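# Assemble two printed parts to match the stand's example

## Task

Join the two printed parts so they match the assembled example shown on the stand. The result must stay that way once the robot lets go. The robot must not tip over or finish leaning, and no object may be knocked over or pushed out of the work area.

## Robot and tools

Robot: a wheeled base that can drive straight and turn on the spot, but cannot move sideways. On it stands a lifting column carrying a head and two six-joint arms, left and right, each with a parallel gripper. Shoulder height S = 0.90 m + column_m. At the start the arms are folded; the body is 0.73 m long, 0.62 m wide, and its front is 0.40 m ahead of the column.

Frames: the base frame has its origin on the floor under the column, between the drive wheels, with x forward, y left and z up, in metres. left_hand and right_hand are reported in this frame. Each is the point where the fingers meet, with the tips 8 mm further on. quat_wxyz maps (0,0,1) onto the finger direction, and the hand's y axis runs along the opening. base_odometry uses the base frame as it stood at scene start. It counts wheel turns only, so slip looks like travel. Heading is in rad, positive to the left.

move: a single call carries one action plus the optional keys cameras and blocking.
- base: an object with exactly one key. translate_m is a relative drive from the current spot, in metres, forward positive, range -3 to 3. rotate_rad is a relative turn, left/counter-clockwise positive, range -3.2 to 3.2.
- joints: one flat object covering both arms, keyed by joint name. Every value is an absolute target, not an offset. column_m is 0 to 0.8 m. head_tilt_rad is -0.61 to 1.308, with 0 level and positive looking down. left_joint1_rad..left_joint6_rad and right_joint1_rad..right_joint6_rad are in rad. Ranges: joint1 ±2.879, joint2 0 to 3.141, joint3 0 to 3.019, joint4 -1.692 to 1.57, joint5 ±1.57 (positive swings the hand to the robot's right), joint6 ±2.094 (positive rolls clockwise seen from behind). left_gripper_m and right_gripper_m give the fingertip gap, 0 (closed) to 0.093 m.
- speeds: optional caps on the base for this action only. translate_m 0.05–0.8 m/s, rotate_rad 0.1–1 rad/s.
- min_time_s: 0.1–8 s, the least time for each arm and gripper motion.
- cameras: a list drawn from cam_head_left, cam_head_right, cam_left_wrist, cam_right_wrist, nav_camera, all.
- blocking: false makes the call return in about 0.5 s while the motion continues.
A move with no action just reports state and images. Unknown keys make a call invalid, and out-of-range values get it refused. A refused call, or an unplanned stop, cancels the remaining move/wait/finished_scene calls of that reply.

Arm geometry, approximate: with joint1 at -1.57 (left) or 1.57 (right) and joints 5 and 6 at 0, each arm works in a vertical plane 0.23 m to that side. Define a = j2 - 0.35, b = 1.05 + j2 - j3 and c = b - j4. The hand then sits 0.12 + 0.39 sin a + 0.38 cos b + 0.25 cos c ahead and S + 0.39 cos a - 0.38 sin b - 0.25 sin c high. For example, j2, j3, j4 = 0.92, 0.78, 0.14 gives about 0.60 m ahead and 0.25 m below S. Real hands can sit up to 7 cm lower and nearer, or more under load, so trust left_hand/right_hand. Very small target changes (under about 0.03 rad, or 0.08 for joints 2 and 3) may do nothing yet still report done. To make contact gently, step about 0.05 rad per call.

Gripper: fingers are 7 cm long. Outside width is about 1 cm more than the reading at the tips and 5 cm more at the base. The gripper body is 10×7 cm, and the wrist camera sticks out 11 cm on one side. If the reading stays at least 0.003 m above its target, something is held. To release, command well above the reading.

wait(seconds 0–10, cameras) lets time pass and returns state, returning early if moves finish. stop(cameras) brakes every running motion. zoom_image(camera, region [x0,y0,x1,y1] in pixels, at most 504×504) enlarges part of a camera's newest image. read_manual(section "licences") returns licence text. finished_scene(scene 1) ends the scene and cannot be undone.

Result lines: base_status and joint_status read moving, done, off_target, contact_stop, time_out, not_followed or limit_stop_at_motor_heat. on_its_own lists what happened without being commanded. "joint command not followed" means a self-collision check held the arm back; move the offending joints back by 0.05 rad or more. turned_by_wheels vs turned_by_imu disagreeing by more than about 4% and at least 0.05 rad means slip or a collision. base_tilt is in degrees. motor_effort is wheel load in %, with the peak in brackets. wheel_motors_off = 1 means an overload cut-out of 2 s. Joint torques are listed per arm in joint order. MOTOR HOT and OVER-TEMPERATURE FAULT warn of heat; a faulted arm drops for 30–60 s, and its target must be re-sent afterwards. The column gives contact_stop when a hand touches down; raise it 0.2 m before lowering again.

Avoid: arms striking or squeezing each other, which can end the scene. Do not swing both stretched arms fast together, which can tip the robot. Do not let an arm push into something for long, since it overheats; re-send its reported positions to relax it. Do not drop parts or let them fall far. Do not ram tables or heavy objects. Do not leave the robot leaning. After a base contact_stop, back off 0.05 m first.

Each tool is called after ">>>" in YAML: its name, and indented under it one key for each argument.

## Session

>>> move:

Scene clock: 0.00 s.
Joint torques (N m): no reading
Heat: left arm: hottest shoulder 28 °C; right arm: hottest shoulder 28 °C.
base_odometry: x=+0.000 y=+0.000 heading=+0.000
turned_by_wheels: +0.000
turned_by_imu: +0.000
base_tilt: forward=-0.9 right=-0.5
base_status: not commanded
joint_positions: column_m=+0.554 head_tilt_rad=+0.875 left_joint1_rad=-1.556 left_joint2_rad=+0.861 left_joint3_rad=+0.418 left_joint4_rad=-0.974 left_joint5_rad=-0.034 left_joint6_rad=-0.025 left_gripper_m=+0.09396 right_joint1_rad=+1.575 right_joint2_rad=+0.867 right_joint3_rad=+0.420 right_joint4_rad=-0.915 right_joint5_rad=+0.046 right_joint6_rad=-0.043 right_gripper_m=+0.09396
joint_status: not commanded
wheel_motors_off: 0
motor_effort: left_wheel=+2 right_wheel=+4
left_hand: x=+0.1511 y=+0.2337 z=+1.2552 quat_wxyz=(+0.431, +0.010, -0.902, -0.025) (m; base frame)
right_hand: x=+0.1603 y=-0.2324 z=+1.2436 quat_wxyz=(+0.407, +0.031, -0.913, +0.011) (m; base frame)
pictures: cam_head_left, cam_head_right, cam_left_wrist, cam_right_wrist, nav_camera

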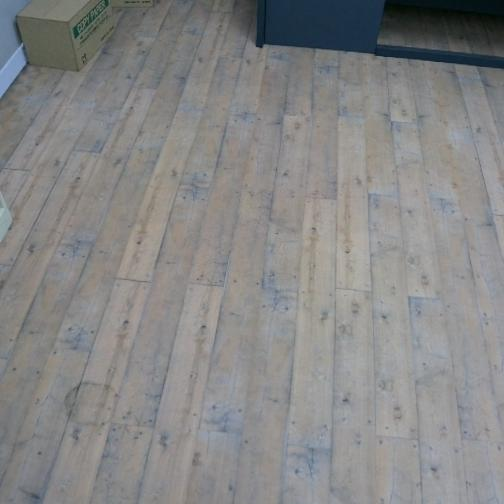

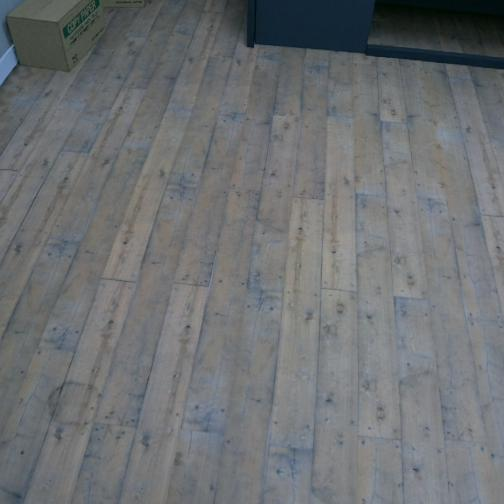

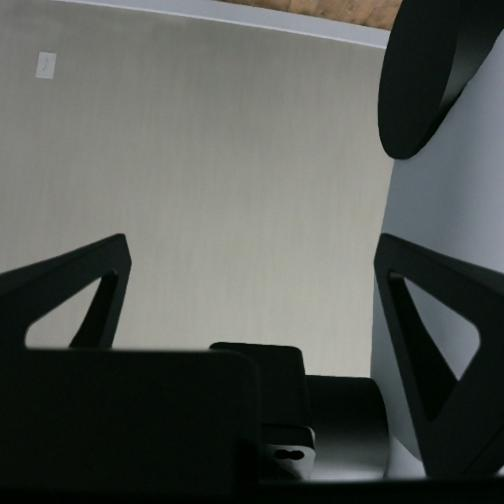

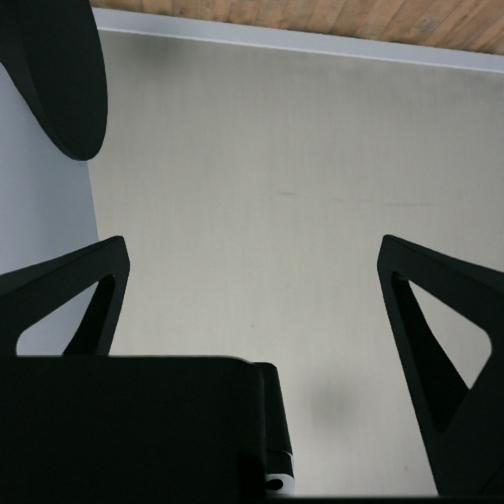

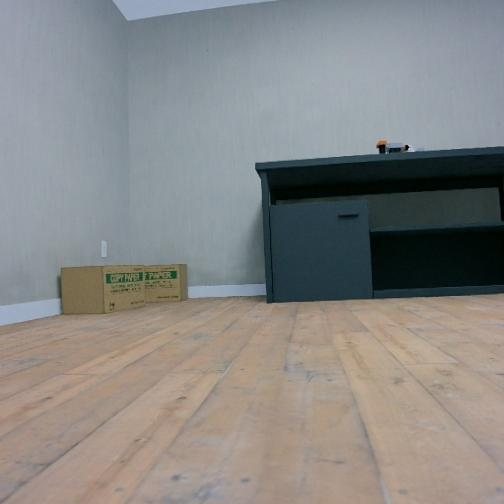

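>>> move:
  joints: {"head_tilt_rad": 0.35}
  cameras: ["cam_head_left", "cam_head_right"]

>>> zoom_image:
  camera: "cam_head_right"
  region: [252, 100, 504, 352]

Scene clock: 3.80 s.
Joint torques (N m): left_arm=[1.14 -8.29 -0.27 -1.06 0.02 0.06] | right_arm=[0.79 -6.53 -0.85 -1.61 0.01 -0.17]
Heat: left arm: hottest shoulder 28 °C; right arm: hottest shoulder 29 °C.
move: done
base_odometry: x=+0.000 y=+0.000 heading=+0.000
turned_by_wheels: +0.000
turned_by_imu: +0.000
base_tilt: forward=-0.9 right=-0.4
base_status: not commanded
joint_positions: column_m=+0.554 head_tilt_rad=+0.369 left_joint1_rad=-1.556 left_joint2_rad=+0.861 left_joint3_rad=+0.418 left_joint4_rad=-0.974 left_joint5_rad=-0.034 left_joint6_rad=-0.025 left_gripper_m=+0.09396 right_joint1_rad=+1.575 right_joint2_rad=+0.867 right_joint3_rad=+0.420 right_joint4_rad=-0.915 right_joint5_rad=+0.046 right_joint6_rad=-0.043 right_gripper_m=+0.09396
joint_status: all done
wheel_motors_off: 0
motor_effort: left_wheel=+1(2) right_wheel=+4(5)
left_hand: x=+0.1511 y=+0.2337 z=+1.2552 quat_wxyz=(+0.431, +0.010, -0.902, -0.025) (m; base frame)
right_hand: x=+0.1603 y=-0.2324 z=+1.2436 quat_wxyz=(+0.407, +0.031, -0.913, +0.011) (m; base frame)
pictures: cam_head_left, cam_head_right
camera_calibration:
cam_head_left: T_world_to_cam=[[-0.0331193, -0.999373, 0.0125054, 0.0124444], [-0.338129, -0.000570547, -0.941099, 1.46298], [0.940517, -0.035397, -0.337899, 0.408757], [0, 0, 0, 1]] pos_world=[0.110647, 0.0277401, 1.51478]
cam_head_right: T_world_to_cam=[[-0.0303791, -0.999489, 0.00991137, -0.0339139], [-0.339176, 0.000980514, -0.940722, 1.46273], [0.940232, -0.03194, -0.339033, 0.410589], [0, 0, 0, 1]] pos_world=[0.109042, -0.0222166, 1.51556]

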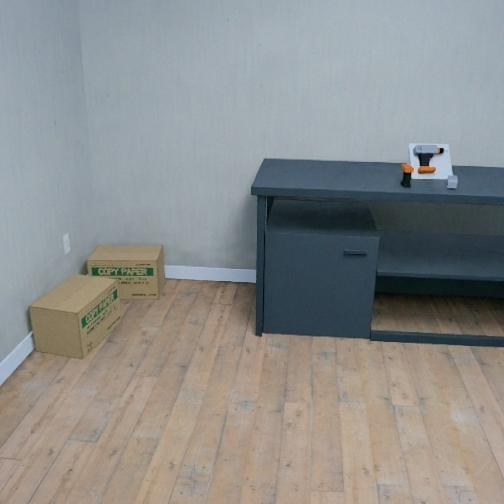

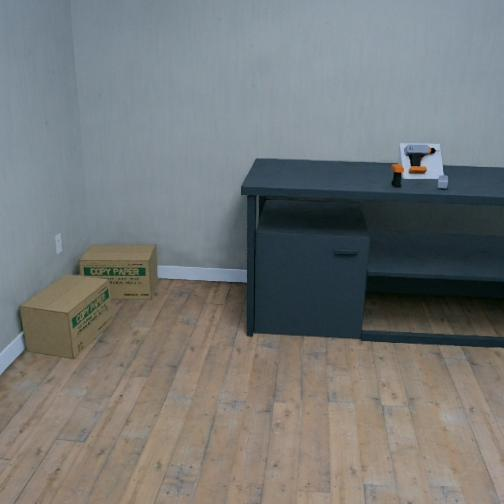

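Scaled by 2.000 from the camera's 504x504 image, which has a finer 720x720 frame.

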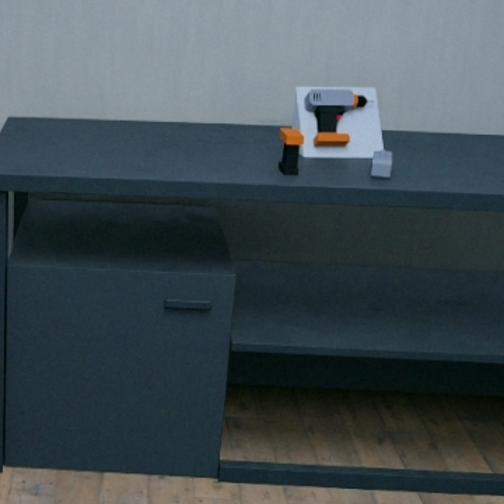

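>>> move:
  base: {"rotate_rad": -0.423}

>>> move:
  base: {"translate_m": 2.15}

>>> move:
  base: {"rotate_rad": 0.313}
  joints: {"head_tilt_rad": 0.65}
  cameras: ["cam_head_left", "cam_head_right", "nav_camera"]

>>> zoom_image:
  camera: "cam_head_left"
  region: [152, 100, 404, 352]

>>> zoom_image:
  camera: "cam_head_right"
  region: [152, 100, 404, 352]

Scene clock: 24.67 s.
Joint torques (N m): left_arm=[1.61 -9.11 -0.34 -1.06 0.01 0.05] | right_arm=[0.73 -5.77 -0.69 -1.54 -0.03 -0.13]
Heat: left arm: hottest shoulder 28 °C; right arm: hottest shoulder 29 °C.
move: done
base_odometry: x=+0.000 y=+0.000 heading=-0.422
turned_by_wheels: -0.422
turned_by_imu: -0.421
base_tilt: forward=-0.9 right=-0.3
base_status: done
joint_positions: column_m=+0.554 head_tilt_rad=+0.369 left_joint1_rad=-1.556 left_joint2_rad=+0.861 left_joint3_rad=+0.418 left_joint4_rad=-0.974 left_joint5_rad=-0.034 left_joint6_rad=-0.025 left_gripper_m=+0.09396 right_joint1_rad=+1.575 right_joint2_rad=+0.867 right_joint3_rad=+0.420 right_joint4_rad=-0.915 right_joint5_rad=+0.046 right_joint6_rad=-0.043 right_gripper_m=+0.09396
joint_status: not commanded
wheel_motors_off: 0
motor_effort: left_wheel=+4(31) right_wheel=-4(31)
left_hand: x=+0.1511 y=+0.2337 z=+1.2552 quat_wxyz=(+0.431, +0.010, -0.902, -0.025) (m; base frame)
right_hand: x=+0.1603 y=-0.2324 z=+1.2436 quat_wxyz=(+0.407, +0.031, -0.913, +0.011) (m; base frame)
pictures: none

Scene clock: 29.50 s.
Joint torques (N m): left_arm=[1.61 -8.76 -0.21 -1.16 0.02 0.08] | right_arm=[0.85 -5.83 -0.73 -1.51 0 -0.15]
Heat: left arm: hottest shoulder 28 °C; right arm: hottest shoulder 29 °C.
move: done
base_odometry: x=+1.961 y=-0.881 heading=-0.423
turned_by_wheels: +0.000
turned_by_imu: -0.003
base_tilt: forward=-0.9 right=-0.4
base_status: done
joint_positions: column_m=+0.554 head_tilt_rad=+0.369 left_joint1_rad=-1.556 left_joint2_rad=+0.861 left_joint3_rad=+0.418 left_joint4_rad=-0.974 left_joint5_rad=-0.034 left_joint6_rad=-0.025 left_gripper_m=+0.09396 right_joint1_rad=+1.575 right_joint2_rad=+0.867 right_joint3_rad=+0.421 right_joint4_rad=-0.915 right_joint5_rad=+0.046 right_joint6_rad=-0.043 right_gripper_m=+0.09396
joint_status: not commanded
wheel_motors_off: 0
motor_effort: left_wheel=+0(56) right_wheel=+0(46)
left_hand: x=+0.1508 y=+0.2337 z=+1.2552 quat_wxyz=(+0.432, +0.010, -0.902, -0.025) (m; base frame)
right_hand: x=+0.1609 y=-0.2324 z=+1.2434 quat_wxyz=(+0.407, +0.031, -0.913, +0.011) (m; base frame)
pictures: none

Scene clock: 31.00 s.
Joint torques (N m): left_arm=[1.14 -9.29 -0.36 -1.09 0.03 0.05] | right_arm=[0.73 -6.07 -0.55 -1.55 0.04 -0.13]
Heat: left arm: hottest shoulder 28 °C; right arm: hottest shoulder 29 °C.
move: done
base_odometry: x=+1.961 y=-0.881 heading=-0.111
turned_by_wheels: +0.312
turned_by_imu: +0.311
base_tilt: forward=-1.0 right=-0.4
base_status: done
joint_positions: column_m=+0.554 head_tilt_rad=+0.653 left_joint1_rad=-1.556 left_joint2_rad=+0.861 left_joint3_rad=+0.418 left_joint4_rad=-0.974 left_joint5_rad=-0.034 left_joint6_rad=-0.025 left_gripper_m=+0.09396 right_joint1_rad=+1.575 right_joint2_rad=+0.867 right_joint3_rad=+0.421 right_joint4_rad=-0.915 right_joint5_rad=+0.046 right_joint6_rad=-0.043 right_gripper_m=+0.09396
joint_status: all done
wheel_motors_off: 0
motor_effort: left_wheel=-2(45) right_wheel=+2(34)
left_hand: x=+0.1508 y=+0.2337 z=+1.2552 quat_wxyz=(+0.432, +0.010, -0.902, -0.025) (m; base frame)
right_hand: x=+0.1609 y=-0.2324 z=+1.2434 quat_wxyz=(+0.407, +0.031, -0.913, +0.011) (m; base frame)
pictures: cam_head_left, cam_head_right, nav_camera
camera_calibration:
cam_head_left: T_world_to_cam=[[-0.0282913, -0.999373, 0.0212781, -0.00130686], [-0.588126, -0.000570584, -0.808769, 1.27172], [0.808274, -0.0353953, -0.587741, 0.800121], [0, 0, 0, 1]] pos_world=[0.101175, 0.0277401, 1.49882]
cam_head_right: T_world_to_cam=[[-0.0263871, -0.999489, 0.0180206, -0.0466002], [-0.589025, 0.000980475, -0.808114, 1.27097], [0.807684, -0.0319383, -0.58875, 0.80173], [0, 0, 0, 1]] pos_world=[0.0998565, -0.0222166, 1.49994]

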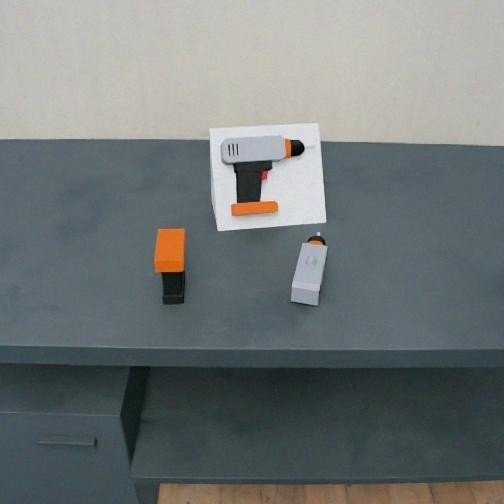

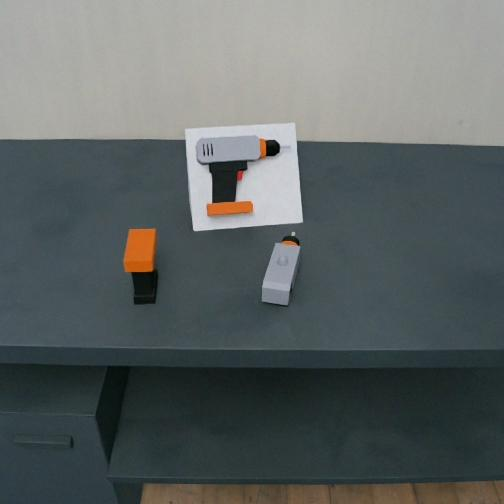

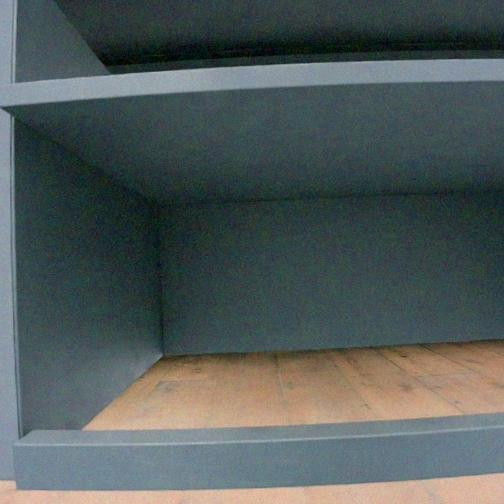

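Scaled by 2.000 from the camera's 504x504 image, which has a finer 720x720 frame.

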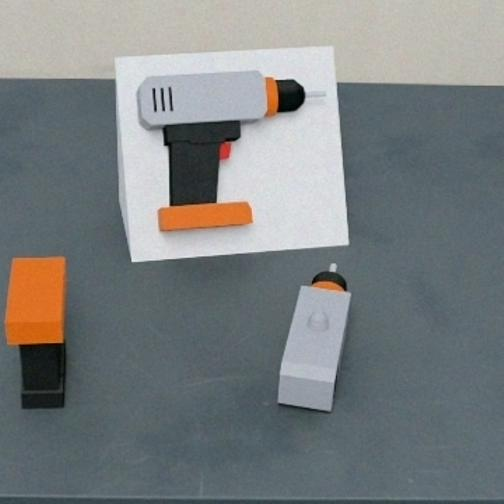

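Scaled by 2.000 from the camera's 504x504 image, which has a finer 720x720 frame.

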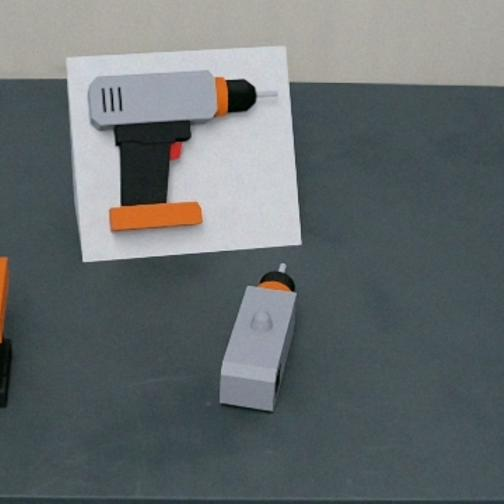

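>>> move:
  joints: {"left_joint1_rad": -1.57, "left_joint2_rad": 1.2, "left_joint3_rad": 1.432, "left_joint4_rad": -0.753, "left_joint5_rad": 0, "left_joint6_rad": 0, "right_joint1_rad": 1.57, "right_joint2_rad": 1.2, "right_joint3_rad": 1.432, "right_joint4_rad": -0.753, "right_joint5_rad": 0, "right_joint6_rad": 0}
  min_time_s: 3

>>> move:
  base: {"translate_m": 0.1}
  speeds: {"translate_m": 0.2}
  joints: {"head_tilt_rad": 0.75}
  cameras: ["all"]

Scene clock: 88.47 s.
Joint torques (N m): left_arm=[1.14 -20.72 9.85 0.84 0.15 0.15] | right_arm=[0.21 -14.68 6.99 0.79 -0.13 -0.08]
Heat: left arm: hottest shoulder 29 °C; right arm: hottest shoulder 29 °C.
move: done
base_odometry: x=+1.961 y=-0.881 heading=-0.111
turned_by_wheels: +0.000
turned_by_imu: +0.000
base_tilt: forward=-0.8 right=-0.4
base_status: not commanded
joint_positions: column_m=+0.554 head_tilt_rad=+0.653 left_joint1_rad=-1.562 left_joint2_rad=+1.191 left_joint3_rad=+1.386 left_joint4_rad=-0.762 left_joint5_rad=-0.003 left_joint6_rad=-0.009 left_gripper_m=+0.09396 right_joint1_rad=+1.575 right_joint2_rad=+1.183 right_joint3_rad=+1.397 right_joint4_rad=-0.762 right_joint5_rad=+0.003 right_joint6_rad=-0.010 right_gripper_m=+0.09396
joint_status: all done
wheel_motors_off: 0
motor_effort: left_wheel=-4(5) right_wheel=+4(5)
left_hand: x=+0.6520 y=+0.2294 z=+1.1761 quat_wxyz=(+0.022, +0.007, -1.000, -0.005) (m; base frame)
right_hand: x=+0.6604 y=-0.2235 z=+1.1835 quat_wxyz=(+0.012, +0.006, -1.000, -0.001) (m; base frame)
pictures: none

Scene clock: 90.10 s.
Joint torques (N m): left_arm=[1.08 -20.95 9.33 0.58 0.13 0.13] | right_arm=[-0.32 -15.09 6.54 0.65 -0.1 -0.06]
Heat: left arm: hottest shoulder 29 °C; right arm: hottest shoulder 29 °C.
move: done
base_odometry: x=+2.061 y=-0.892 heading=-0.110
turned_by_wheels: +0.001
turned_by_imu: +0.001
base_tilt: forward=-0.9 right=-0.4
base_status: done
joint_positions: column_m=+0.554 head_tilt_rad=+0.753 left_joint1_rad=-1.564 left_joint2_rad=+1.196 left_joint3_rad=+1.392 left_joint4_rad=-0.760 left_joint5_rad=-0.002 left_joint6_rad=-0.009 left_gripper_m=+0.09396 right_joint1_rad=+1.575 right_joint2_rad=+1.187 right_joint3_rad=+1.403 right_joint4_rad=-0.759 right_joint5_rad=+0.002 right_joint6_rad=-0.010 right_gripper_m=+0.09396
joint_status: all done
wheel_motors_off: 0
motor_effort: left_wheel=+2(49) right_wheel=-1(47)
left_hand: x=+0.6550 y=+0.2283 z=+1.1754 quat_wxyz=(+0.020, +0.006, -1.000, -0.004) (m; base frame)
right_hand: x=+0.6630 y=-0.2234 z=+1.1824 quat_wxyz=(+0.010, +0.006, -1.000, -0.001) (m; base frame)
pictures: cam_head_left, cam_head_right, cam_left_wrist, cam_right_wrist, nav_camera
camera_calibration:
cam_head_left: T_world_to_cam=[[-0.026033, -0.999373, 0.0239898, -0.00559629], [-0.665706, -0.000571507, -0.746214, 1.1793], [0.74576, -0.0353963, -0.665274, 0.922664], [0, 0, 0, 1]] pos_world=[0.0968342, 0.0277401, 1.49397]
cam_head_right: T_world_to_cam=[[-0.0244625, -0.999489, 0.0205589, -0.0506052], [-0.666536, 0.000979553, -0.745472, 1.17841], [0.745071, -0.0319393, -0.66622, 0.924158], [0, 0, 0, 1]] pos_world=[0.095649, -0.0222166, 1.4952]
cam_left_wrist: T_world_to_cam=[[0.0129886, -0.999878, -0.00869278, 0.228219], [-0.787137, -0.0155855, 0.616582, -0.2029], [-0.616642, -0.00116615, -0.787243, 1.45761], [0, 0, 0, 1]] pos_world=[0.73615, 0.226729, 1.27458]
cam_right_wrist: T_world_to_cam=[[-0.000916004, -0.999945, -0.0104834, -0.209439], [-0.809295, -0.00541671, 0.587378, -0.154696], [-0.587402, 0.00902223, -0.809245, 1.47505], [0, 0, 0, 1]] pos_world=[0.741059, -0.223574, 1.28234]

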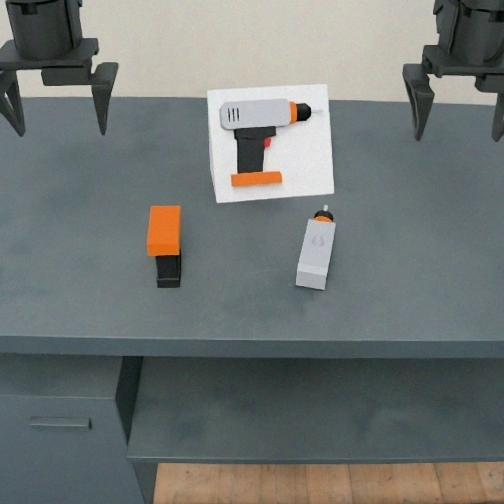

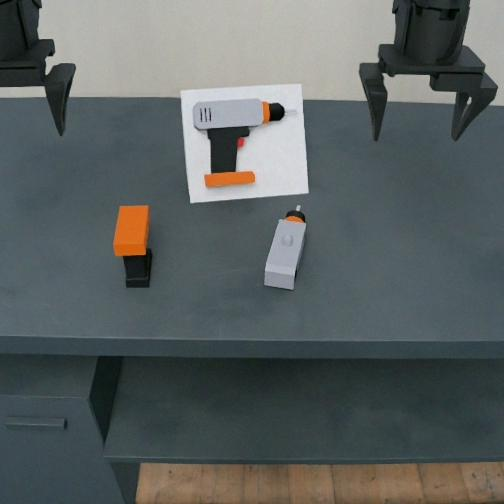

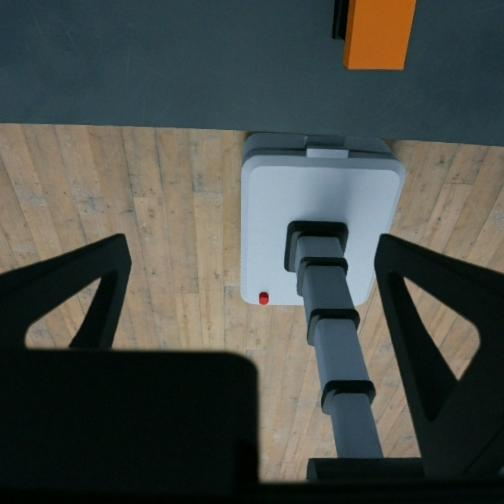

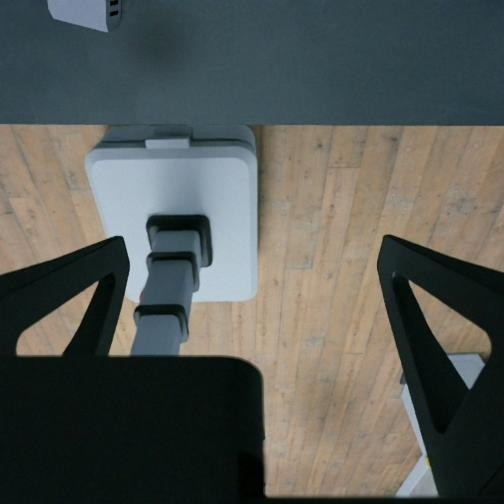

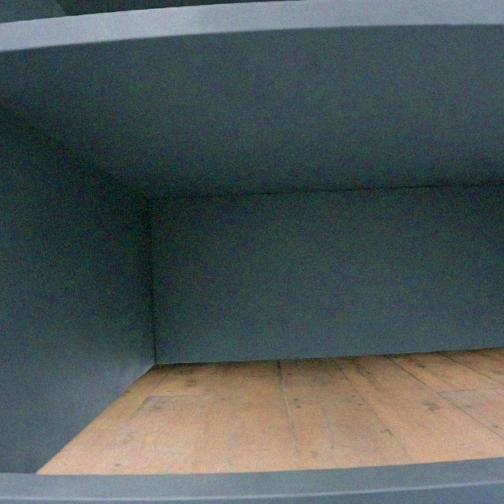

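>>> zoom_image:
  camera: "cam_head_left"
  region: [120, 180, 240, 300]

>>> zoom_image:
  camera: "cam_head_right"
  region: [90, 180, 210, 300]

>>> zoom_image:
  camera: "cam_head_left"
  region: [260, 180, 380, 300]

>>> zoom_image:
  camera: "cam_head_right"
  region: [230, 180, 350, 300]

>>> zoom_image:
  camera: "cam_head_left"
  region: [200, 80, 340, 220]

Scaled by 4.200 from the camera's 504x504 image, which has a finer 720x720 frame.

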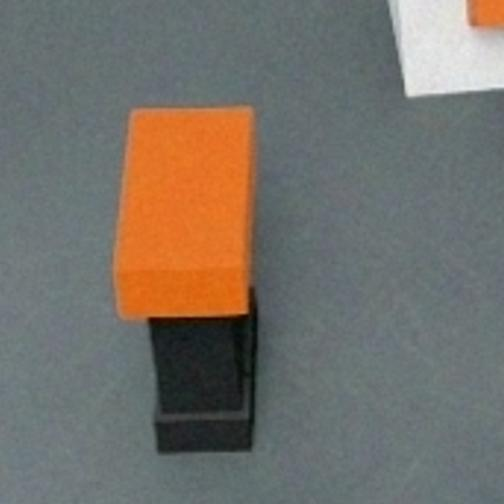

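Scaled by 4.200 from the camera's 504x504 image, which has a finer 720x720 frame.

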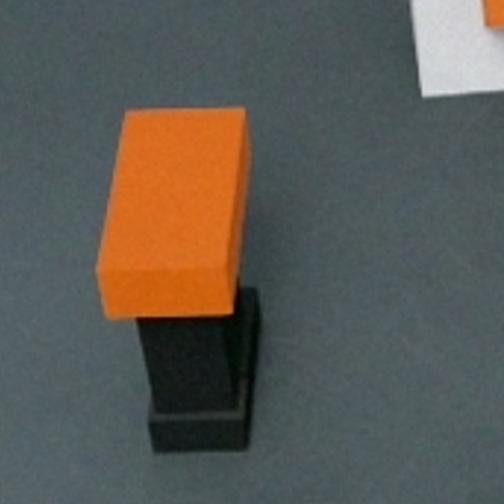

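Scaled by 4.200 from the camera's 504x504 image, which has a finer 720x720 frame.

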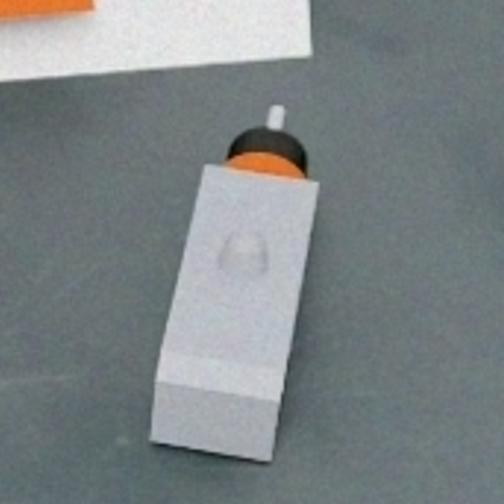

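Scaled by 4.200 from the camera's 504x504 image, which has a finer 720x720 frame.

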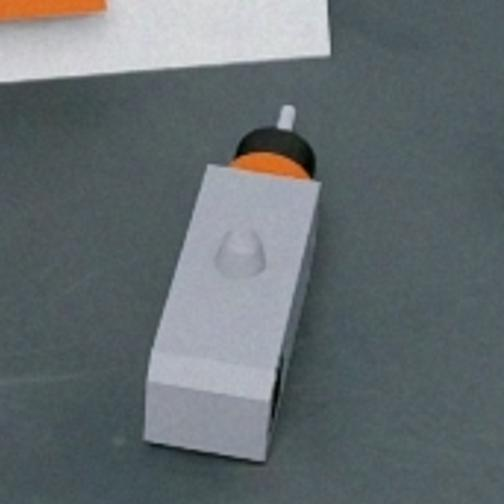

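Scaled by 3.600 from the camera's 504x504 image, which has a finer 720x720 frame.

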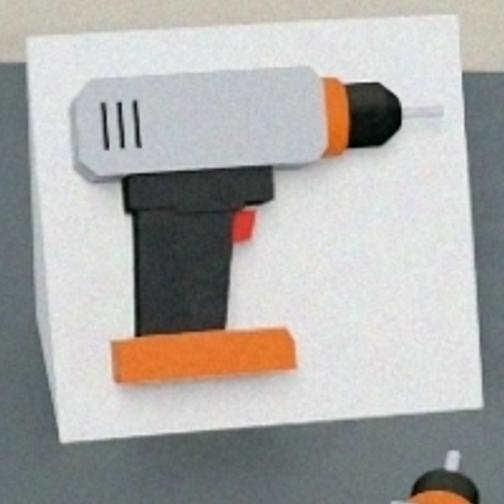

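>>> move:
  joints: {"left_joint2_rad": 1.63, "left_joint3_rad": 2.326, "left_joint4_rad": -1.217, "right_joint2_rad": 1.39, "right_joint3_rad": 1.84, "right_joint4_rad": -0.97}
  min_time_s: 2
  cameras: ["cam_left_wrist", "cam_right_wrist"]

>>> zoom_image:
  camera: "cam_left_wrist"
  region: [252, 0, 504, 252]

>>> zoom_image:
  camera: "cam_right_wrist"
  region: [0, 0, 252, 252]

Scene clock: 110.23 s.
Joint torques (N m): left_arm=[0.91 -27.69 13.63 0.09 0.13 0.13] | right_arm=[0.32 -17.44 8.64 -0.2 -0.1 -0.05]
Heat: left arm: hottest shoulder 31 °C; right arm: hottest shoulder 30 °C.
move: done
base_odometry: x=+2.061 y=-0.892 heading=-0.110
turned_by_wheels: +0.000
turned_by_imu: +0.000
base_tilt: forward=-0.9 right=-0.4
base_status: not commanded
joint_positions: column_m=+0.554 head_tilt_rad=+0.753 left_joint1_rad=-1.564 left_joint2_rad=+1.623 left_joint3_rad=+2.263 left_joint4_rad=-1.209 left_joint5_rad=-0.002 left_joint6_rad=-0.009 left_gripper_m=+0.09396 right_joint1_rad=+1.575 right_joint2_rad=+1.371 right_joint3_rad=+1.797 right_joint4_rad=-0.962 right_joint5_rad=+0.002 right_joint6_rad=-0.010 right_gripper_m=+0.09396
joint_status: all done
wheel_motors_off: 0
motor_effort: left_wheel=+2(3) right_wheel=+0(1)
left_hand: x=+0.8318 y=+0.2289 z=+1.1688 quat_wxyz=(+0.022, +0.006, -1.000, -0.004) (m; base frame)
right_hand: x=+0.7602 y=-0.2232 z=+1.1855 quat_wxyz=(+0.006, +0.006, -1.000, -0.001) (m; base frame)
pictures: cam_left_wrist, cam_right_wrist
camera_calibration:
cam_left_wrist: T_world_to_cam=[[0.0130203, -0.999876, -0.00882404, 0.226592], [-0.783831, -0.0156854, 0.620776, -0.067315], [-0.620838, -0.00116613, -0.783938, 1.56108], [0, 0, 0, 1]] pos_world=[0.913463, 0.227329, 1.26758]
cam_right_wrist: T_world_to_cam=[[-0.000836467, -0.999945, -0.0104901, -0.20917], [-0.813724, -0.00541677, 0.581226, -0.0672435], [-0.581251, 0.00902222, -0.813675, 1.5352], [0, 0, 0, 1]] pos_world=[0.837444, -0.223374, 1.28604]

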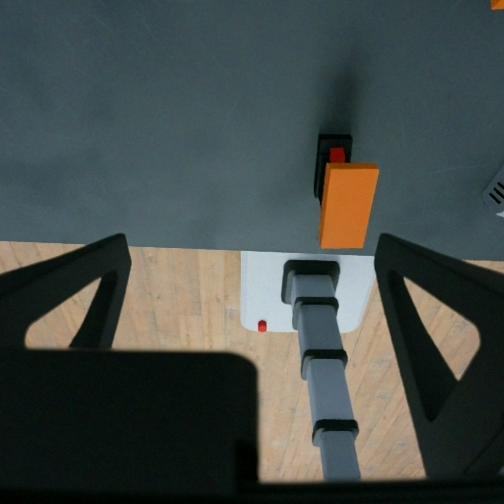

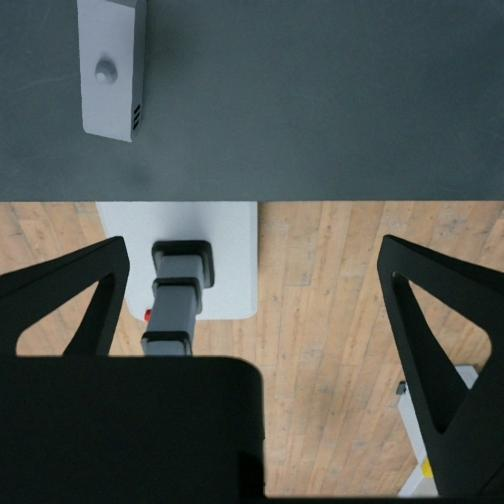

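Scaled by 2.000 from the camera's 504x504 image, which has a finer 720x720 frame.

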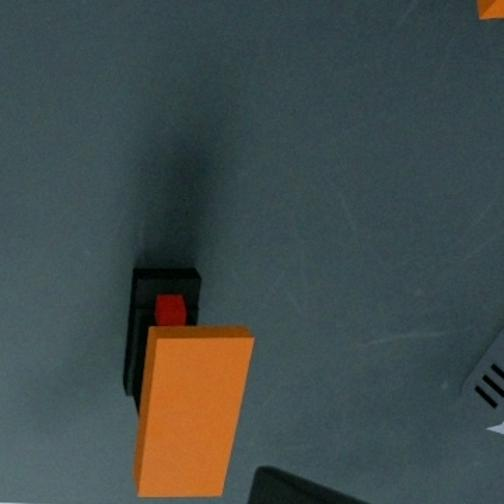

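Scaled by 2.000 from the camera's 504x504 image, which has a finer 720x720 frame.

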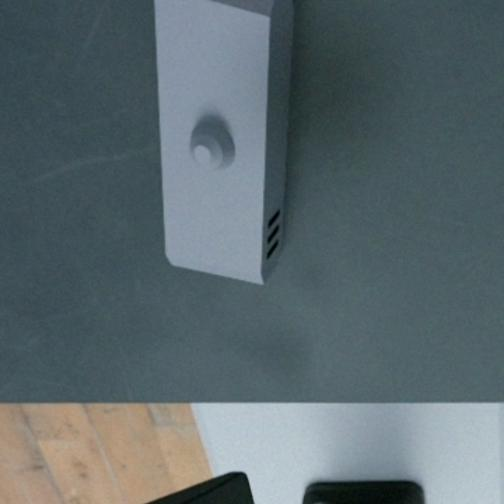

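>>> move:
  joints: {"left_joint2_rad": 1.2, "left_joint3_rad": 1.44, "left_joint4_rad": -0.753, "left_joint6_rad": -0.21, "right_joint2_rad": 1.2, "right_joint3_rad": 1.432, "right_joint4_rad": -0.753}
  min_time_s: 2

>>> move:
  base: {"rotate_rad": -0.156}
  speeds: {"rotate_rad": 0.3}

>>> move:
  joints: {"left_joint2_rad": 1.435, "left_joint3_rad": 1.548, "left_joint4_rad": -0.634, "head_tilt_rad": 0.85}
  min_time_s: 2
  cameras: ["cam_head_left", "cam_head_right", "cam_left_wrist"]

>>> zoom_image:
  camera: "cam_head_left"
  region: [50, 60, 250, 260]

>>> zoom_image:
  camera: "cam_head_right"
  region: [30, 60, 230, 260]

Scene clock: 150.73 s.
Joint torques (N m): left_arm=[1.38 -24.94 5.96 0.85 0.14 0.01] | right_arm=[0.09 -18.32 4.67 0.79 -0.14 -0.06]
Heat: left arm: hottest elbow 37 °C; right arm: hottest shoulder 34 °C.
move: done
base_odometry: x=+2.061 y=-0.892 heading=-0.110
turned_by_wheels: +0.000
turned_by_imu: +0.000
base_tilt: forward=-0.9 right=-0.3
base_status: not commanded
joint_positions: column_m=+0.554 head_tilt_rad=+0.753 left_joint1_rad=-1.564 left_joint2_rad=+1.229 left_joint3_rad=+1.444 left_joint4_rad=-0.764 left_joint5_rad=-0.002 left_joint6_rad=-0.201 left_gripper_m=+0.09396 right_joint1_rad=+1.575 right_joint2_rad=+1.228 right_joint3_rad=+1.432 right_joint4_rad=-0.763 right_joint5_rad=+0.002 right_joint6_rad=-0.010 right_gripper_m=+0.09396
joint_status: all done
wheel_motors_off: 0
motor_effort: left_wheel=+2(3) right_wheel=-1(1)
left_hand: x=+0.6720 y=+0.2284 z=+1.1699 quat_wxyz=(+0.012, +0.102, -0.995, -0.005) (m; base frame)
right_hand: x=+0.6663 y=-0.2233 z=+1.1676 quat_wxyz=(+0.018, +0.006, -1.000, -0.001) (m; base frame)
pictures: none

Scene clock: 151.97 s.
Joint torques (N m): left_arm=[1.73 -24.47 6 0.85 0.09 -0.03] | right_arm=[0.38 -17.73 4.3 0.62 -0.05 -0.02]
Heat: left arm: hottest elbow 37 °C; right arm: hottest shoulder 34 °C.
move: done
base_odometry: x=+2.061 y=-0.892 heading=-0.264
turned_by_wheels: -0.155
turned_by_imu: -0.154
base_tilt: forward=-1.0 right=-0.4
base_status: done
joint_positions: column_m=+0.554 head_tilt_rad=+0.753 left_joint1_rad=-1.571 left_joint2_rad=+1.229 left_joint3_rad=+1.444 left_joint4_rad=-0.762 left_joint5_rad=-0.001 left_joint6_rad=-0.201 left_gripper_m=+0.09396 right_joint1_rad=+1.570 right_joint2_rad=+1.228 right_joint3_rad=+1.432 right_joint4_rad=-0.762 right_joint5_rad=+0.001 right_joint6_rad=-0.009 right_gripper_m=+0.09396
joint_status: not commanded
wheel_motors_off: 0
motor_effort: left_wheel=+1(38) right_wheel=-1(44)
left_hand: x=+0.6724 y=+0.2249 z=+1.1701 quat_wxyz=(+0.012, +0.101, -0.995, -0.002) (m; base frame)
right_hand: x=+0.6667 y=-0.2260 z=+1.1678 quat_wxyz=(+0.017, +0.004, -1.000, +0.001) (m; base frame)
pictures: none

Scene clock: 154.27 s.
Joint torques (N m): left_arm=[1.08 -22.48 8.99 0.88 0.09 0.01] | right_arm=[0.26 -17.9 4.38 0.61 -0.06 -0.04]
Heat: left arm: hottest elbow 37 °C; right arm: hottest shoulder 34 °C.
move: done
base_odometry: x=+2.061 y=-0.892 heading=-0.264
turned_by_wheels: +0.000
turned_by_imu: +0.000
base_tilt: forward=-1.0 right=-0.4
base_status: not commanded
joint_positions: column_m=+0.554 head_tilt_rad=+0.851 left_joint1_rad=-1.571 left_joint2_rad=+1.430 left_joint3_rad=+1.504 left_joint4_rad=-0.644 left_joint5_rad=-0.001 left_joint6_rad=-0.201 left_gripper_m=+0.09396 right_joint1_rad=+1.570 right_joint2_rad=+1.228 right_joint3_rad=+1.432 right_joint4_rad=-0.762 right_joint5_rad=+0.001 right_joint6_rad=-0.009 right_gripper_m=+0.09396
joint_status: all done
wheel_motors_off: 0
motor_effort: left_wheel=+1(2) right_wheel=-1(2)
left_hand: x=+0.6670 y=+0.2249 z=+1.0726 quat_wxyz=(+0.023, +0.101, -0.995, -0.003) (m; base frame)
right_hand: x=+0.6667 y=-0.2260 z=+1.1678 quat_wxyz=(+0.017, +0.004, -1.000, +0.001) (m; base frame)
pictures: cam_head_left, cam_head_right, cam_left_wrist
camera_calibration:
cam_head_left: T_world_to_cam=[[-0.0235456, -0.999373, 0.026433, -0.00948346], [-0.73587, -0.000572219, -0.677122, 1.07632], [0.676713, -0.0353945, -0.735395, 1.03411], [0, 0, 0, 1]] pos_world=[0.0920105, 0.0277401, 1.48953]
cam_head_right: T_world_to_cam=[[-0.0223201, -0.999489, 0.0228643, -0.054265], [-0.736623, 0.00097884, -0.676303, 1.07537], [0.675935, -0.0319375, -0.736268, 1.03556], [0, 0, 0, 1]] pos_world=[0.0909589, -0.0222166, 1.49097]
cam_left_wrist: T_world_to_cam=[[0.200702, -0.979587, -0.0113107, 0.0967915], [-0.765918, -0.164103, 0.621643, -0.116255], [-0.61081, -0.116102, -0.783219, 1.40166], [0, 0, 0, 1]] pos_world=[0.747679, 0.238474, 1.17117]

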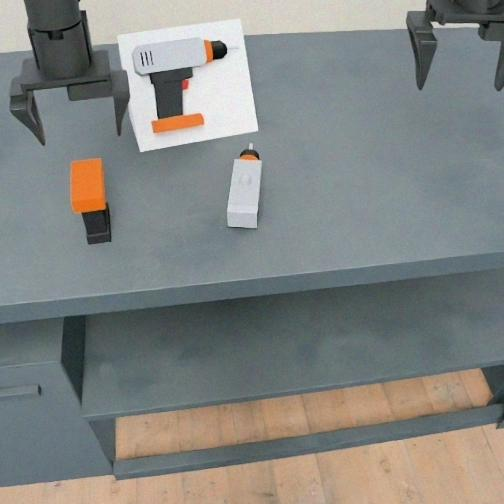

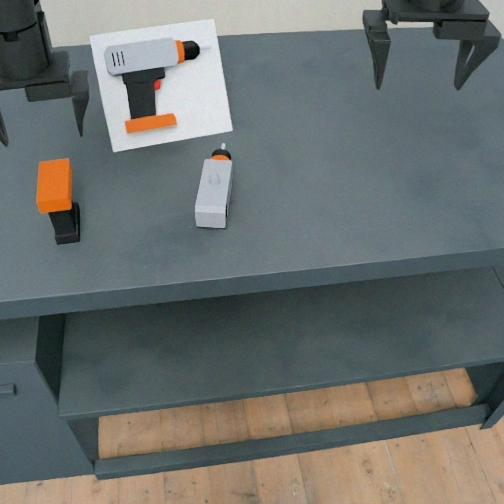

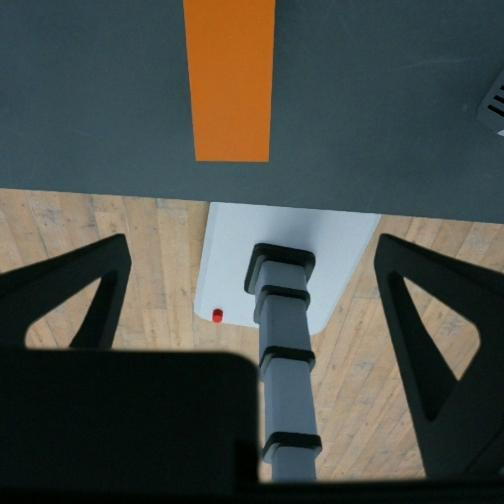

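Scaled by 2.520 from the camera's 504x504 image, which has a finer 720x720 frame.

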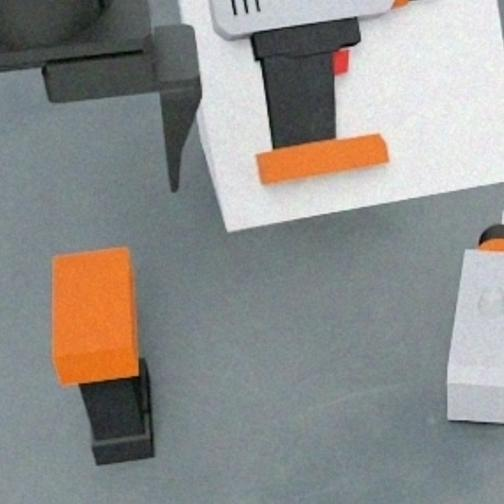

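Scaled by 2.520 from the camera's 504x504 image, which has a finer 720x720 frame.

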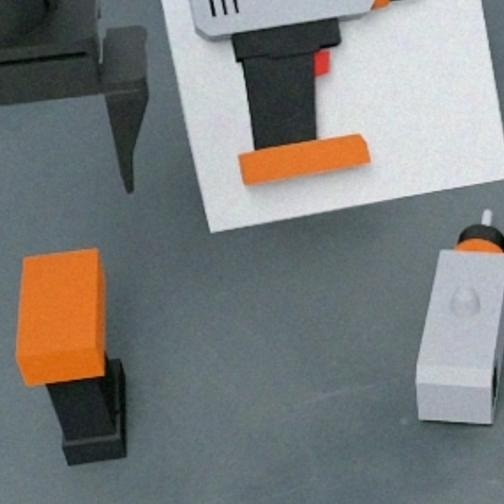

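>>> move:
  base: {"rotate_rad": 0.0135}
  joints: {"left_joint2_rad": 1.5535, "left_joint3_rad": 1.7195, "left_joint4_rad": -0.687}
  min_time_s: 1.5

>>> move:
  joints: {"left_joint2_rad": 1.731, "left_joint3_rad": 1.834, "left_joint4_rad": -0.624}
  min_time_s: 3
  cameras: ["cam_head_left", "cam_head_right", "cam_left_wrist"]

>>> zoom_image:
  camera: "cam_head_left"
  region: [30, 120, 150, 240]

>>> zoom_image:
  camera: "cam_head_right"
  region: [0, 120, 120, 240]

Scene clock: 202.27 s.
Joint torques (N m): left_arm=[1.32 -23.77 9.37 0.29 0.08 0] | right_arm=[0.21 -17.85 4.56 0.58 -0.02 -0.07]
Heat: left arm: hottest shoulder 34 °C; right arm: hottest shoulder 35 °C.
move: done
base_odometry: x=+2.061 y=-0.892 heading=-0.251
turned_by_wheels: +0.013
turned_by_imu: +0.013
base_tilt: forward=-0.9 right=-0.4
base_status: done
joint_positions: column_m=+0.554 head_tilt_rad=+0.851 left_joint1_rad=-1.567 left_joint2_rad=+1.546 left_joint3_rad=+1.674 left_joint4_rad=-0.679 left_joint5_rad=-0.002 left_joint6_rad=-0.202 left_gripper_m=+0.09396 right_joint1_rad=+1.572 right_joint2_rad=+1.227 right_joint3_rad=+1.432 right_joint4_rad=-0.761 right_joint5_rad=+0.000 right_joint6_rad=-0.009 right_gripper_m=+0.09396
joint_status: all done
wheel_motors_off: 0
motor_effort: left_wheel=+0(14) right_wheel=+1(42)
left_hand: x=+0.7074 y=+0.2273 z=+1.0440 quat_wxyz=(+0.013, +0.102, -0.995, -0.004) (m; base frame)
right_hand: x=+0.6671 y=-0.2247 z=+1.1682 quat_wxyz=(+0.016, +0.005, -1.000, -0.001) (m; base frame)
pictures: none

Scene clock: 205.57 s.
Joint torques (N m): left_arm=[1.55 -24.06 8.72 0.84 0.08 0] | right_arm=[0.38 -17.9 4.52 0.59 -0.02 -0.06]
Heat: left arm: hottest shoulder 34 °C; right arm: hottest shoulder 36 °C.
move: done
base_odometry: x=+2.061 y=-0.892 heading=-0.251
turned_by_wheels: +0.000
turned_by_imu: +0.000
base_tilt: forward=-0.8 right=-0.3
base_status: not commanded
joint_positions: column_m=+0.554 head_tilt_rad=+0.851 left_joint1_rad=-1.567 left_joint2_rad=+1.723 left_joint3_rad=+1.791 left_joint4_rad=-0.634 left_joint5_rad=-0.002 left_joint6_rad=-0.202 left_gripper_m=+0.09396 right_joint1_rad=+1.572 right_joint2_rad=+1.227 right_joint3_rad=+1.432 right_joint4_rad=-0.761 right_joint5_rad=+0.000 right_joint6_rad=-0.009 right_gripper_m=+0.09396
joint_status: all done
wheel_motors_off: 0
motor_effort: left_wheel=+0(1) right_wheel=+1(2)
left_hand: x=+0.7037 y=+0.2276 z=+0.9653 quat_wxyz=(+0.021, +0.102, -0.995, -0.005) (m; base frame)
right_hand: x=+0.6671 y=-0.2247 z=+1.1682 quat_wxyz=(+0.016, +0.005, -1.000, -0.001) (m; base frame)
pictures: cam_head_left, cam_head_right, cam_left_wrist
camera_calibration:
cam_head_left: T_world_to_cam=[[-0.023545, -0.999373, 0.0264361, -0.0094882], [-0.73592, -0.00057216, -0.677068, 1.07624], [0.676659, -0.0353965, -0.735446, 1.03419], [0, 0, 0, 1]] pos_world=[0.0920105, 0.0277401, 1.48953]
cam_head_right: T_world_to_cam=[[-0.0223198, -0.999489, 0.0228673, -0.0542696], [-0.736673, 0.0009789, -0.676248, 1.07529], [0.675881, -0.0319395, -0.736319, 1.03564], [0, 0, 0, 1]] pos_world=[0.0909589, -0.0222166, 1.49097]
cam_left_wrist: T_world_to_cam=[[0.202795, -0.979124, -0.0138047, 0.0916444], [-0.768141, -0.167808, 0.617899, -0.0149745], [-0.607317, -0.114703, -0.786136, 1.34042], [0, 0, 0, 1]] pos_world=[0.783972, 0.240968, 1.06427]

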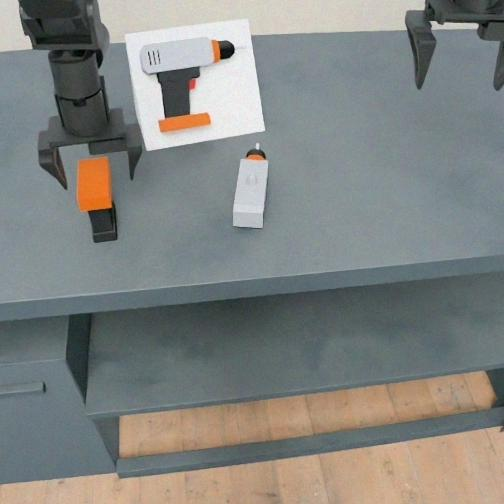

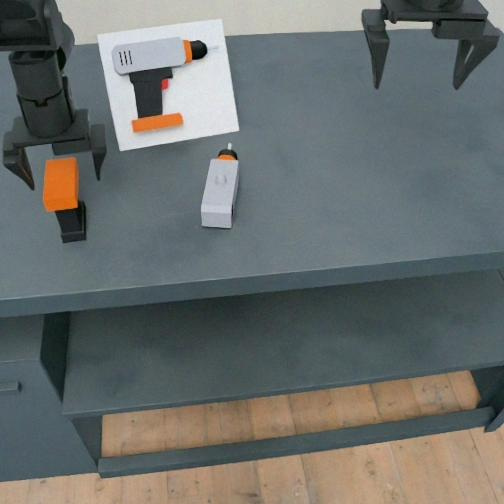

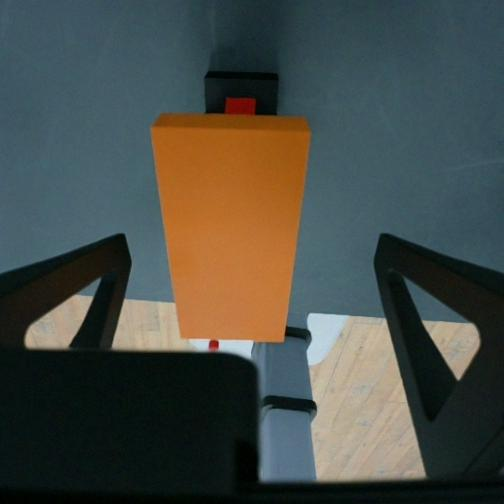

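Scaled by 4.200 from the camera's 504x504 image, which has a finer 720x720 frame.

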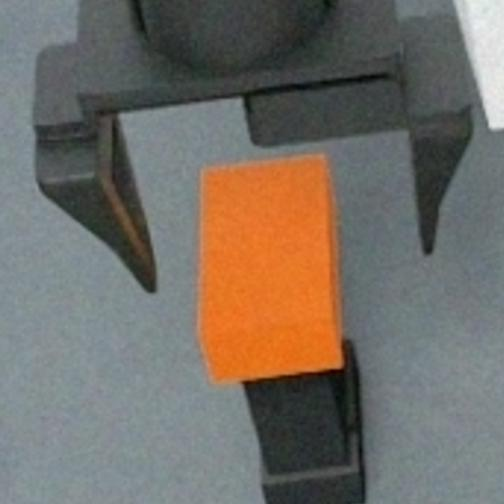

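Scaled by 4.200 from the camera's 504x504 image, which has a finer 720x720 frame.

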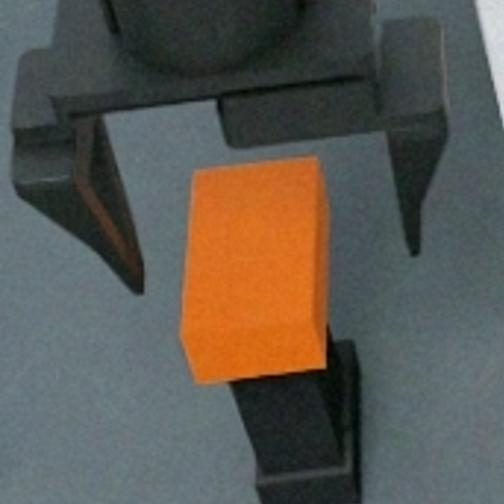

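>>> move:
  joints: {"left_gripper_m": 0.032}
  min_time_s: 3
  cameras: ["cam_head_left", "cam_head_right", "cam_left_wrist"]

>>> zoom_image:
  camera: "cam_head_left"
  region: [30, 120, 150, 240]

Scene clock: 217.33 s.
Joint torques (N m): left_arm=[1.96 -24.18 8.69 0.79 0.1 -0.01] | right_arm=[0.44 -18.26 4.59 0.49 -0.01 -0.06]
Heat: left arm: hottest shoulder 36 °C; right arm: hottest shoulder 36 °C.
move: off_target
base_odometry: x=+2.061 y=-0.892 heading=-0.251
turned_by_wheels: +0.000
turned_by_imu: +0.000
base_tilt: forward=-0.9 right=-0.4
base_status: not commanded
joint_positions: column_m=+0.554 head_tilt_rad=+0.851 left_joint1_rad=-1.567 left_joint2_rad=+1.723 left_joint3_rad=+1.791 left_joint4_rad=-0.634 left_joint5_rad=-0.002 left_joint6_rad=-0.202 left_gripper_m=+0.04269 right_joint1_rad=+1.572 right_joint2_rad=+1.227 right_joint3_rad=+1.432 right_joint4_rad=-0.761 right_joint5_rad=+0.000 right_joint6_rad=-0.009 right_gripper_m=+0.09396
joint_status: left_gripper_m off_target (ended at +0.04271, target +0.03200)
wheel_motors_off: 0
motor_effort: left_wheel=+1(1) right_wheel=+1(2)
left_hand: x=+0.7037 y=+0.2276 z=+0.9653 quat_wxyz=(+0.021, +0.102, -0.995, -0.005) (m; base frame)
right_hand: x=+0.6671 y=-0.2247 z=+1.1682 quat_wxyz=(+0.016, +0.005, -1.000, -0.001) (m; base frame)
pictures: cam_head_left, cam_head_right, cam_left_wrist
camera_calibration:
cam_head_left: T_world_to_cam=[[-0.023545, -0.999373, 0.0264361, -0.0094882], [-0.73592, -0.00057216, -0.677068, 1.07624], [0.676659, -0.0353965, -0.735446, 1.03419], [0, 0, 0, 1]] pos_world=[0.0920105, 0.0277401, 1.48953]
cam_head_right: T_world_to_cam=[[-0.0223198, -0.999489, 0.0228673, -0.0542696], [-0.736673, 0.0009789, -0.676248, 1.07529], [0.675881, -0.0319395, -0.736319, 1.03564], [0, 0, 0, 1]] pos_world=[0.0909589, -0.0222166, 1.49097]
cam_left_wrist: T_world_to_cam=[[0.202795, -0.979124, -0.0138047, 0.0916444], [-0.768141, -0.167808, 0.617899, -0.0149745], [-0.607317, -0.114703, -0.786136, 1.34042], [0, 0, 0, 1]] pos_world=[0.783972, 0.240968, 1.06427]

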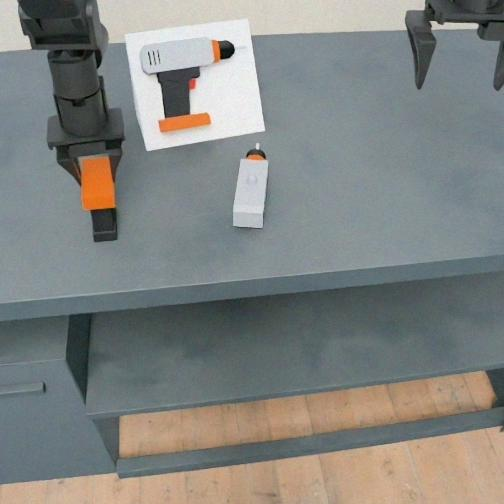

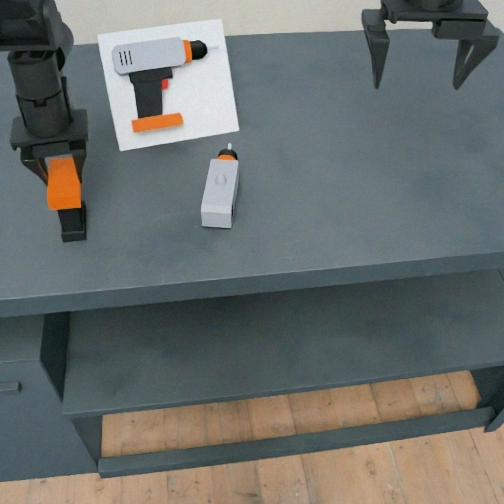

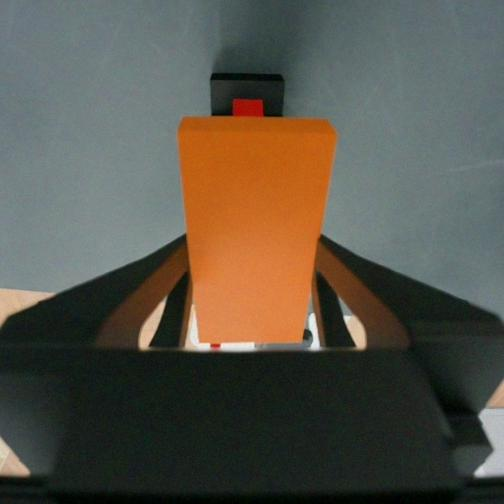

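Scaled by 4.200 from the camera's 504x504 image, which has a finer 720x720 frame.

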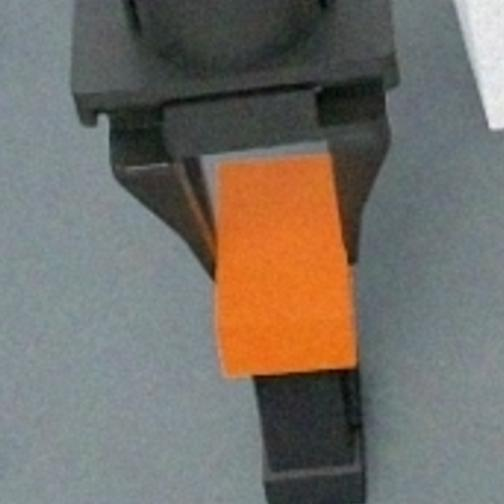

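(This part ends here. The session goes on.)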